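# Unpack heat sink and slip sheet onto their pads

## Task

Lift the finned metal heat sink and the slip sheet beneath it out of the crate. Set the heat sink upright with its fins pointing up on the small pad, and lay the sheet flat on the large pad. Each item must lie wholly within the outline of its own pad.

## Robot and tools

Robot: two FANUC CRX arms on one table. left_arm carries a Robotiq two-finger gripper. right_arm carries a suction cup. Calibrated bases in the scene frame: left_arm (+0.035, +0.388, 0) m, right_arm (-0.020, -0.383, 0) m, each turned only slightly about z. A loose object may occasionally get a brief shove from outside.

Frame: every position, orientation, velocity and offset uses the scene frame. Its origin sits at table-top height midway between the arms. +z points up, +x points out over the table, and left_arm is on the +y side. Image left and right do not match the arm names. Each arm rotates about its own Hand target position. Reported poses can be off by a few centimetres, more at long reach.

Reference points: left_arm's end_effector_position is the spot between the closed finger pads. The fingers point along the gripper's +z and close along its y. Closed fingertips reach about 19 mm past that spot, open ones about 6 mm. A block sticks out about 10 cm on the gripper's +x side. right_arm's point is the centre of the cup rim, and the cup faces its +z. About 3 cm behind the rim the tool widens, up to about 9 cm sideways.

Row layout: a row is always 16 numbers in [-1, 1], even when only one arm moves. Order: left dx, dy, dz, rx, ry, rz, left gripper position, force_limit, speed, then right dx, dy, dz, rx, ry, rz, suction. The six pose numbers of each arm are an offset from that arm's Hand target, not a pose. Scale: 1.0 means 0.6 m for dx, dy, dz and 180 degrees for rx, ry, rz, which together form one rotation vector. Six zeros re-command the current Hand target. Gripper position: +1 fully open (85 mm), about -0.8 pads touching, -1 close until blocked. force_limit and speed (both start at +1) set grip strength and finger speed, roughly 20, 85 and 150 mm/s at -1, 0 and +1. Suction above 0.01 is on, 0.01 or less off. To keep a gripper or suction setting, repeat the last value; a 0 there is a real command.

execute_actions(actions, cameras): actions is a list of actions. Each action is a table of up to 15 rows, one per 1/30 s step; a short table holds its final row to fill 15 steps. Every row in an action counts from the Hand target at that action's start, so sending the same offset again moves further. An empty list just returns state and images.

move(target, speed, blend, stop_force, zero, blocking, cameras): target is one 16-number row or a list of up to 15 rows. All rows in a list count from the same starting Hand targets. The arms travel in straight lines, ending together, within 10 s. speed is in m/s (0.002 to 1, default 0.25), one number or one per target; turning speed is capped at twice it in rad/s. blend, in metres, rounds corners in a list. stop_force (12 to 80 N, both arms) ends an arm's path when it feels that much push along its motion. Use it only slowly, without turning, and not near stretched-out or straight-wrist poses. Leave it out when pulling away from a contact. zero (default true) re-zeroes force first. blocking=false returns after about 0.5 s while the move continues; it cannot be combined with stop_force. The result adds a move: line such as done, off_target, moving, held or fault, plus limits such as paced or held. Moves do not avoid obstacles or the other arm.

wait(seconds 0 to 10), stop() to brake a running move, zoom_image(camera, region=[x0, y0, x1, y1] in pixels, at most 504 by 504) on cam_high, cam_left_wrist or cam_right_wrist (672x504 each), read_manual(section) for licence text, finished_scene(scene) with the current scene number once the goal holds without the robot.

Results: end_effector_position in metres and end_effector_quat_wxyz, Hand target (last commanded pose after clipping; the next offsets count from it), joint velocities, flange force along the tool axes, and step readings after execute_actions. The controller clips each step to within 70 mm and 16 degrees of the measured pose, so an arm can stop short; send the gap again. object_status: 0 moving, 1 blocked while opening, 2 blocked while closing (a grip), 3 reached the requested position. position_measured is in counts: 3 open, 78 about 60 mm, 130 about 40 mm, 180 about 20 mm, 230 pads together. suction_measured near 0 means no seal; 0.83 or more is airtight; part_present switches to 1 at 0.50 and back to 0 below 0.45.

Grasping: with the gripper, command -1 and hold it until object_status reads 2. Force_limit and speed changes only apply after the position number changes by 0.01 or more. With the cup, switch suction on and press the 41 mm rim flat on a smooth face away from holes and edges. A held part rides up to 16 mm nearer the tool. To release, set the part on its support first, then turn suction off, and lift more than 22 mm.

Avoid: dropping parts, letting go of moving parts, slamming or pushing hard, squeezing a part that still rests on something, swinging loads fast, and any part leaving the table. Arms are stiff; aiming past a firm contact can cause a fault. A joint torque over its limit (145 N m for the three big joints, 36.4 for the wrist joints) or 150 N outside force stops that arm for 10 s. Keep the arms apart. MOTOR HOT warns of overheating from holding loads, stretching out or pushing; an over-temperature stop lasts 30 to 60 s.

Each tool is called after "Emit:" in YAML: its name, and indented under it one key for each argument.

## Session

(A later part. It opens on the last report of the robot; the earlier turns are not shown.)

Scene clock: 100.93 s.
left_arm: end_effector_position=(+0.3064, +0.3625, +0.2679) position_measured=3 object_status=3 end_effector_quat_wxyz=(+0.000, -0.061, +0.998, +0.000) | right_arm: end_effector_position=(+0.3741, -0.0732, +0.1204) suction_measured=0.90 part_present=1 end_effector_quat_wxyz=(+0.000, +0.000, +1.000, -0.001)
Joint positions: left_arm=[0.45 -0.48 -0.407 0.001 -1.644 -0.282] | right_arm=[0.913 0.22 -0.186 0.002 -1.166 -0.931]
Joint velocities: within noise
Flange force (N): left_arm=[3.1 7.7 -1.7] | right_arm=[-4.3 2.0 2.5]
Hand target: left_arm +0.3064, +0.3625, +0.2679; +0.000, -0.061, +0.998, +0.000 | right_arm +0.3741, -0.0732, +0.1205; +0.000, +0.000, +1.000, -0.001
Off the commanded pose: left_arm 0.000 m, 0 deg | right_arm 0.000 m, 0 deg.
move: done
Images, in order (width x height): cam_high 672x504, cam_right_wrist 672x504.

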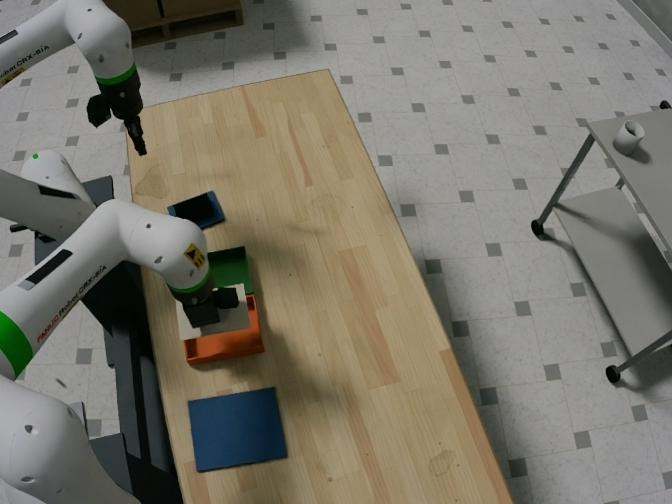

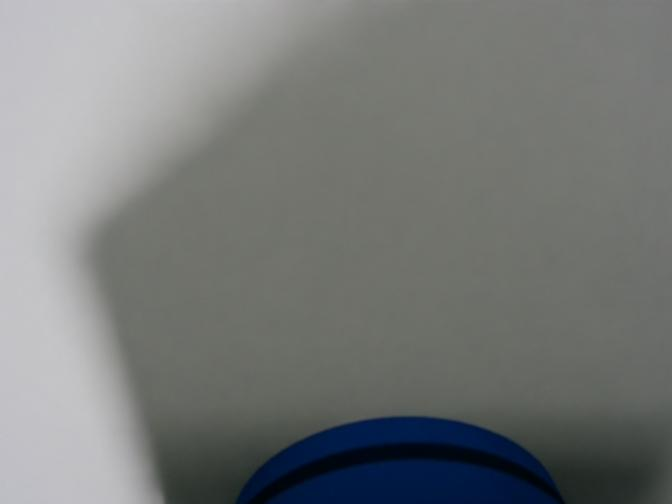

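Emit:
move:
  target:
    - [0,0,0,0,0,0,1,-0.7,-1,-0.031,-0.3973,0,0,0,-0.005,1]
    - [0,0,0,0,0,0,1,-0.7,-1,-0.031,-0.3973,-0.14,0,0,-0.005,1]
  speed: [0.15,0.08]
  cameras: ["cam_high","cam_right_wrist"]

Emit:
zoom_image:
  camera: "cam_high"
  region: [160, 350, 320, 490]

Scene clock: 104.63 s.
left_arm: end_effector_position=(+0.3064, +0.3625, +0.2679) position_measured=3 object_status=3 end_effector_quat_wxyz=(+0.000, -0.061, +0.998, +0.000) | right_arm: end_effector_position=(+0.3555, -0.3116, +0.0365) suction_measured=0.90 part_present=1 end_effector_quat_wxyz=(+0.000, +0.008, +1.000, -0.001)
Joint positions: left_arm=[0.45 -0.48 -0.407 0.001 -1.644 -0.282] | right_arm=[0.521 0.047 -0.612 0.003 -0.912 -0.555]
Joint velocities: within noise
Flange force (N): left_arm=[2.8 7.6 -1.4] | right_arm=[-3.1 -0.8 2.4]
Hand target: left_arm +0.3064, +0.3625, +0.2679; +0.000, -0.061, +0.998, +0.000 | right_arm +0.3555, -0.3116, +0.0365; +0.000, +0.008, +1.000, -0.001
Off the commanded pose: left_arm 0.000 m, 0 deg | right_arm 0.000 m, 0 deg.
move: done
Images, in order (width x height): cam_high 672x504, cam_right_wrist 672x504.

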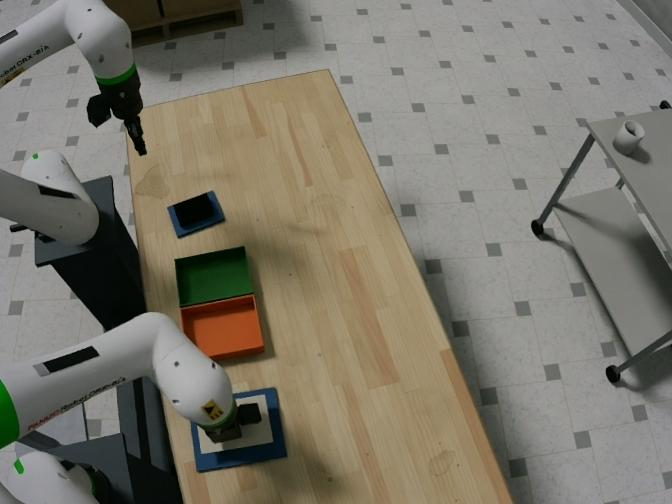

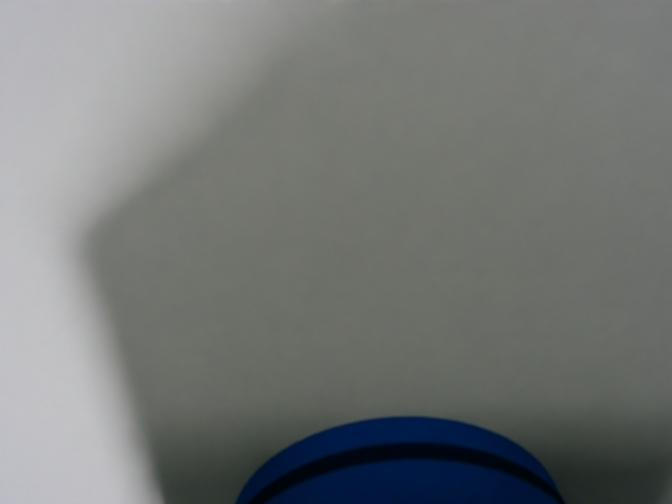

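Scaled by 3.150 from the camera's 672x504 image, which has a finer 960x720 frame.

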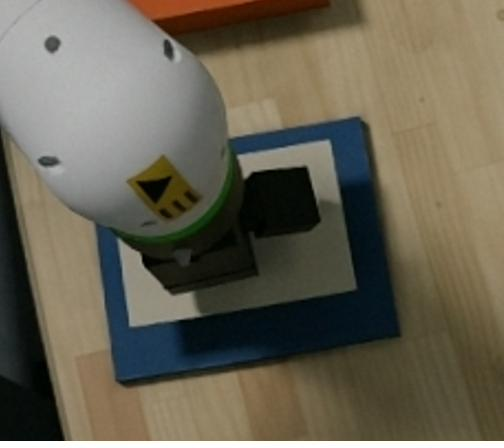

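Emit:
move:
  target: [0,0,0,0,0,0,1,-0.7,-1,0,0,-0.058,0,0,0,1]
  speed: 0.04
  cameras: []

Emit:
move:
  target: [0,0,0,0,0,0,1,-0.7,-1,0,0,-0.02,0,0,0,1]
  speed: 0.006
  stop_force: 12
  cameras: ["cam_high","cam_right_wrist"]

Emit:
zoom_image:
  camera: "cam_high"
  region: [160, 350, 320, 490]

Scene clock: 106.17 s.
left_arm: end_effector_position=(+0.3064, +0.3625, +0.2679) position_measured=3 object_status=3 end_effector_quat_wxyz=(+0.000, -0.061, +0.998, +0.000) | right_arm: end_effector_position=(+0.3555, -0.3116, +0.0017) suction_measured=0.90 part_present=1 end_effector_quat_wxyz=(+0.000, +0.008, +1.000, -0.001)
Joint positions: left_arm=[0.45 -0.48 -0.407 0.001 -1.644 -0.282] | right_arm=[0.521 0.115 -0.643 0.003 -0.812 -0.556]
Joint velocities: within noise
Flange force (N): left_arm=[2.7 7.8 -1.4] | right_arm=[-2.2 -1.2 1.7]
Hand target: left_arm +0.3064, +0.3625, +0.2679; +0.000, -0.061, +0.998, +0.000 | right_arm +0.3555, -0.3116, +0.0017; +0.000, +0.008, +1.000, -0.001
Off the commanded pose: left_arm 0.000 m, 0 deg | right_arm 0.000 m, 0 deg.
move: done
No camera images: "cameras" was empty.

Scene clock: 107.97 s.
left_arm: end_effector_position=(+0.3064, +0.3625, +0.2679) position_measured=3 object_status=3 end_effector_quat_wxyz=(+0.000, -0.061, +0.998, +0.000) | right_arm: end_effector_position=(+0.3555, -0.3116, -0.0054) suction_measured=0.90 part_present=1 end_effector_quat_wxyz=(+0.000, +0.008, +1.000, -0.001)
Joint positions: left_arm=[0.45 -0.48 -0.407 0.001 -1.644 -0.282] | right_arm=[0.521 0.13 -0.649 0.003 -0.792 -0.556]
Joint velocities: within noise
Flange force (N): left_arm=[3.1 7.8 -1.6] | right_arm=[2.5 -2.2 -19.0]
Hand target: left_arm +0.3064, +0.3625, +0.2679; +0.000, -0.061, +0.998, +0.000 | right_arm +0.3555, -0.3116, -0.0054; +0.000, +0.008, +1.000, -0.001 (not the last commanded pose)
Off the commanded pose: left_arm 0.000 m, 0 deg | right_arm 0.005 m, 0 deg.
move: contact (right_arm)
Images, in order (width x height): cam_high 672x504, cam_right_wrist 672x504.

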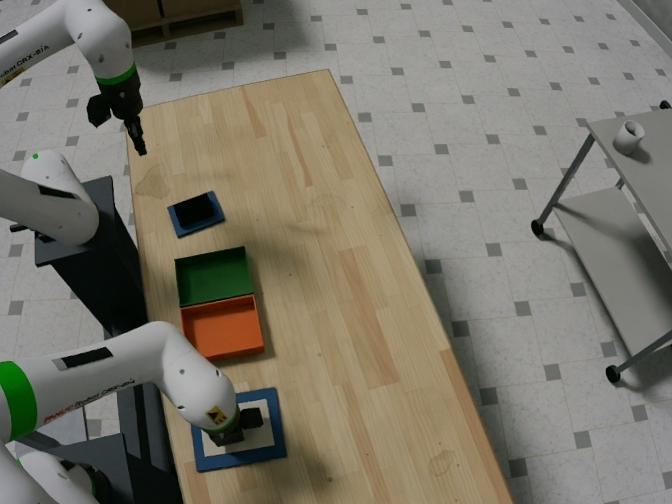

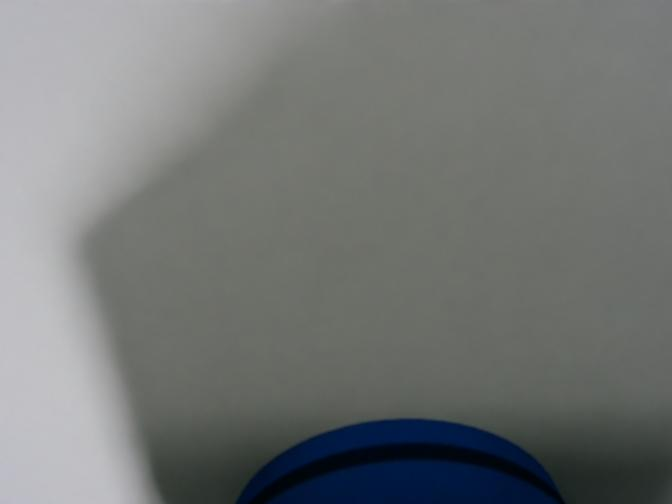

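Scaled by 3.150 from the camera's 672x504 image, which has a finer 960x720 frame.

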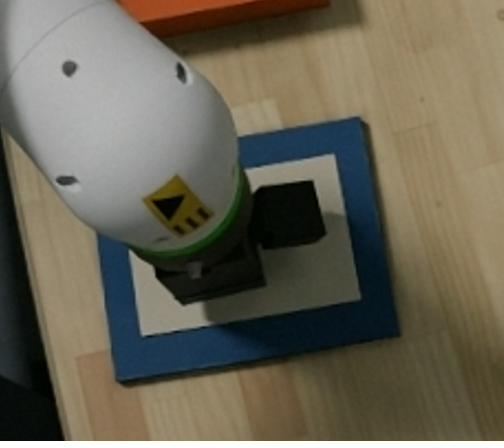

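Emit:
execute_actions:
  actions:
    - [[0,0,0,0,0,0,1,-0.7,-1,0,0,0.0005,0,0,0,0]]
    - [[0,0,0,0,0,0,1,-0.7,-1,0,0,0,0,0,0,0]]
    - [[0,0,0,0,0,0,1,-0.7,-1,0,0,0,0,0,0,0]]
  cameras: []

Emit:
move:
  target: [0,0,0,0,0,0,1,-0.7,-1,0,0,0.06,0,0,0,0]
  speed: 0.03
  cameras: ["cam_high"]

Scene clock: 109.93 s.
left_arm: end_effector_position=(+0.3064, +0.3625, +0.2679) position_measured=3 object_status=3 end_effector_quat_wxyz=(+0.000, -0.061, +0.998, +0.000) | right_arm: end_effector_position=(+0.3555, -0.3116, -0.0051) suction_measured=0.00 part_present=0 end_effector_quat_wxyz=(+0.000, +0.008, +1.000, -0.001)
Joint positions: left_arm=[0.45 -0.48 -0.407 0.001 -1.644 -0.282] | right_arm=[0.521 0.13 -0.649 0.003 -0.793 -0.556]
Joint velocities: within noise
Flange force (N): left_arm=[2.8 7.9 -1.3] | right_arm=[8.1 -1.3 -44.2]
Flange force at the end of the 1st action (N): left_arm=[2.9 8.0 -1.4] | right_arm=[7.3 -1.4 -44.0]
Flange force at the end of the 2nd action (N): left_arm=[3.0 7.6 -1.5] | right_arm=[7.4 -0.7 -44.4]
Hand target: left_arm +0.3064, +0.3625, +0.2679; +0.000, -0.061, +0.998, +0.000 | right_arm +0.3555, -0.3116, -0.0051; +0.000, +0.008, +1.000, -0.001
Off the commanded pose: left_arm 0.000 m, 0 deg | right_arm 0.000 m, 0 deg.
Step readings (end_effector_position of left_arm | right_arm; steps 1 to 15: 1st action; 16 to 30: 2nd action; 31 to 45: 3rd action):
0: (+0.3064, +0.3625, +0.2679) | (+0.3555, -0.3116, -0.0054)
1: (+0.3064, +0.3625, +0.2679) | (+0.3555, -0.3116, -0.0054)
2: (+0.3064, +0.3625, +0.2679) | (+0.3555, -0.3116, -0.0053)
4: (+0.3064, +0.3625, +0.2679) | (+0.3556, -0.3116, -0.0052)
8: (+0.3064, +0.3625, +0.2679) | (+0.3555, -0.3116, -0.0051)
15: (+0.3064, +0.3625, +0.2679) | (+0.3555, -0.3116, -0.0051)
16: (+0.3064, +0.3625, +0.2679) | (+0.3555, -0.3116, -0.0051)
17: (+0.3064, +0.3625, +0.2679) | (+0.3555, -0.3116, -0.0051)
19: (+0.3064, +0.3625, +0.2679) | (+0.3555, -0.3116, -0.0051)
23: (+0.3064, +0.3625, +0.2679) | (+0.3555, -0.3116, -0.0051)
30: (+0.3064, +0.3625, +0.2679) | (+0.3555, -0.3116, -0.0051)
31: (+0.3064, +0.3625, +0.2679) | (+0.3555, -0.3116, -0.0051)
32: (+0.3064, +0.3625, +0.2679) | (+0.3555, -0.3116, -0.0051)
34: (+0.3064, +0.3625, +0.2679) | (+0.3555, -0.3116, -0.0051)
38: (+0.3064, +0.3625, +0.2679) | (+0.3555, -0.3116, -0.0051)
45: (+0.3064, +0.3625, +0.2679) | (+0.3555, -0.3116, -0.0051)
No camera images: "cameras" was empty.

Scene clock: 111.43 s.
left_arm: end_effector_position=(+0.3064, +0.3625, +0.2679) position_measured=3 object_status=3 end_effector_quat_wxyz=(+0.000, -0.061, +0.998, +0.000) | right_arm: end_effector_position=(+0.3555, -0.3116, +0.0309) suction_measured=0.00 part_present=0 end_effector_quat_wxyz=(+0.000, +0.008, +1.000, -0.001)
Joint positions: left_arm=[0.45 -0.48 -0.407 0.001 -1.644 -0.282] | right_arm=[0.521 0.058 -0.617 0.003 -0.896 -0.556]
Joint velocities: within noise
Flange force (N): left_arm=[2.6 7.1 -1.5] | right_arm=[-2.5 -1.2 1.6]
Hand target: left_arm +0.3064, +0.3625, +0.2679; +0.000, -0.061, +0.998, +0.000 | right_arm +0.3555, -0.3116, +0.0309; +0.000, +0.008, +1.000, -0.001
Off the commanded pose: left_arm 0.000 m, 0 deg | right_arm 0.000 m, 0 deg.
move: done
Images, in order (width x height): cam_high 672x504.

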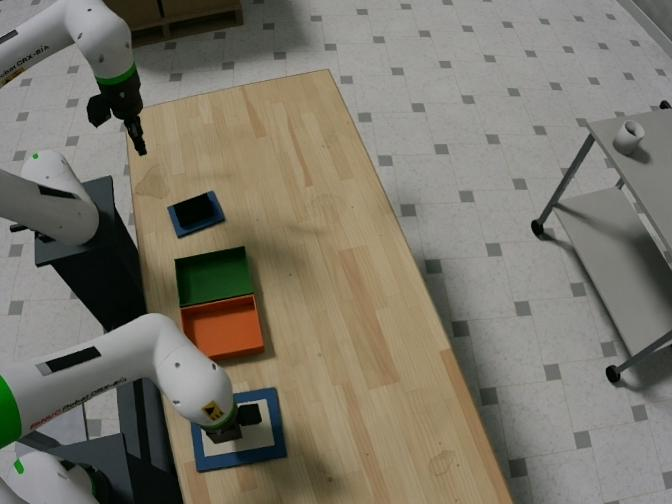

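Emit:
move:
  target: [0,0,0,0,0,0,1,-0.7,-1,-0.25,-0.1,0.6,0,0,0,0]
  speed: 0.25

Emit:
zoom_image:
  camera: "cam_high"
  region: [160, 350, 320, 490]

Emit:
zoom_image:
  camera: "cam_high"
  region: [140, 170, 260, 260]

Scene clock: 113.97 s.
left_arm: end_effector_position=(+0.3064, +0.3625, +0.2679) position_measured=3 object_status=3 end_effector_quat_wxyz=(+0.000, -0.061, +0.998, +0.000) | right_arm: end_effector_position=(+0.2055, -0.3716, +0.3909) suction_measured=0.00 part_present=0 end_effector_quat_wxyz=(+0.000, +0.008, +1.000, -0.001)
Joint positions: left_arm=[0.45 -0.48 -0.407 0.001 -1.644 -0.282] | right_arm=[0.652 -0.558 -0.195 0.002 -1.935 -0.684]
Joint velocities: within noise
Flange force (N): left_arm=[3.0 8.0 -1.4] | right_arm=[2.2 -0.4 1.5]
Hand target: left_arm +0.3064, +0.3625, +0.2679; +0.000, -0.061, +0.998, +0.000 | right_arm +0.2055, -0.3716, +0.3909; +0.000, +0.008, +1.000, -0.001
Off the commanded pose: left_arm 0.000 m, 0 deg | right_arm 0.000 m, 0 deg.
move: done

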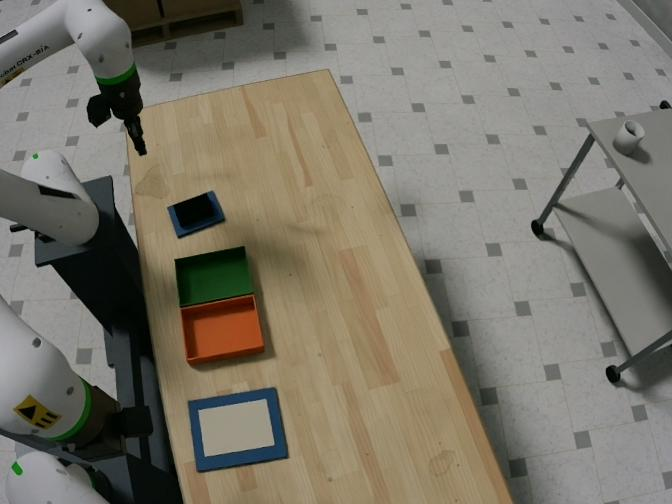

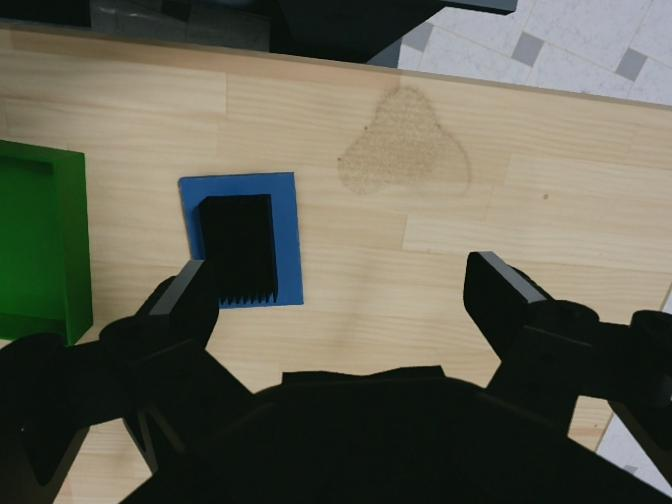

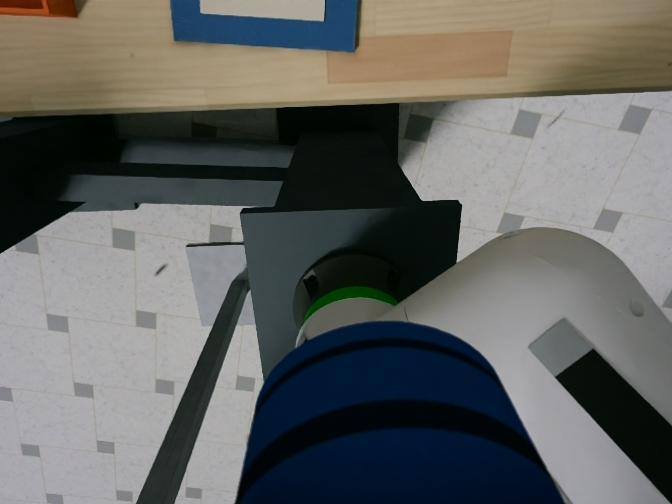

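Scaled by 3.150 from the camera's 672x504 image, which has a finer 960x720 frame.

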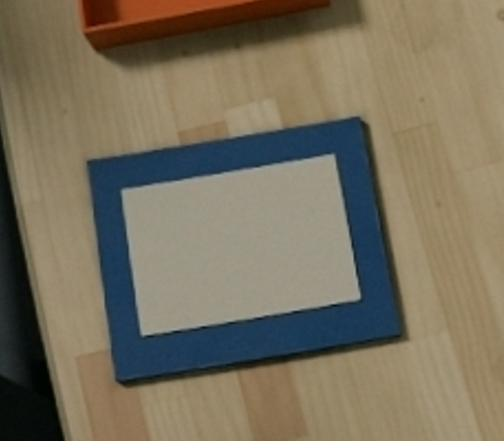

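Scaled by 4.200 from the camera's 672x504 image, which has a finer 960x720 frame.

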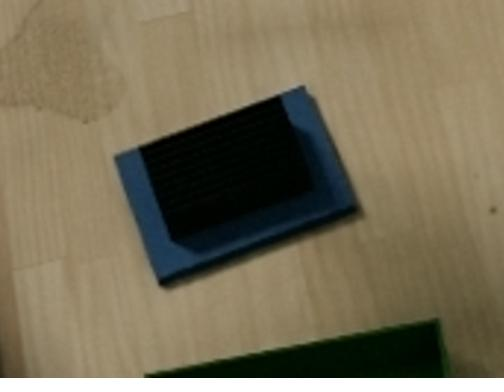

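Emit:
finished_scene:
  scene: 1

The scene is finished: the task was done.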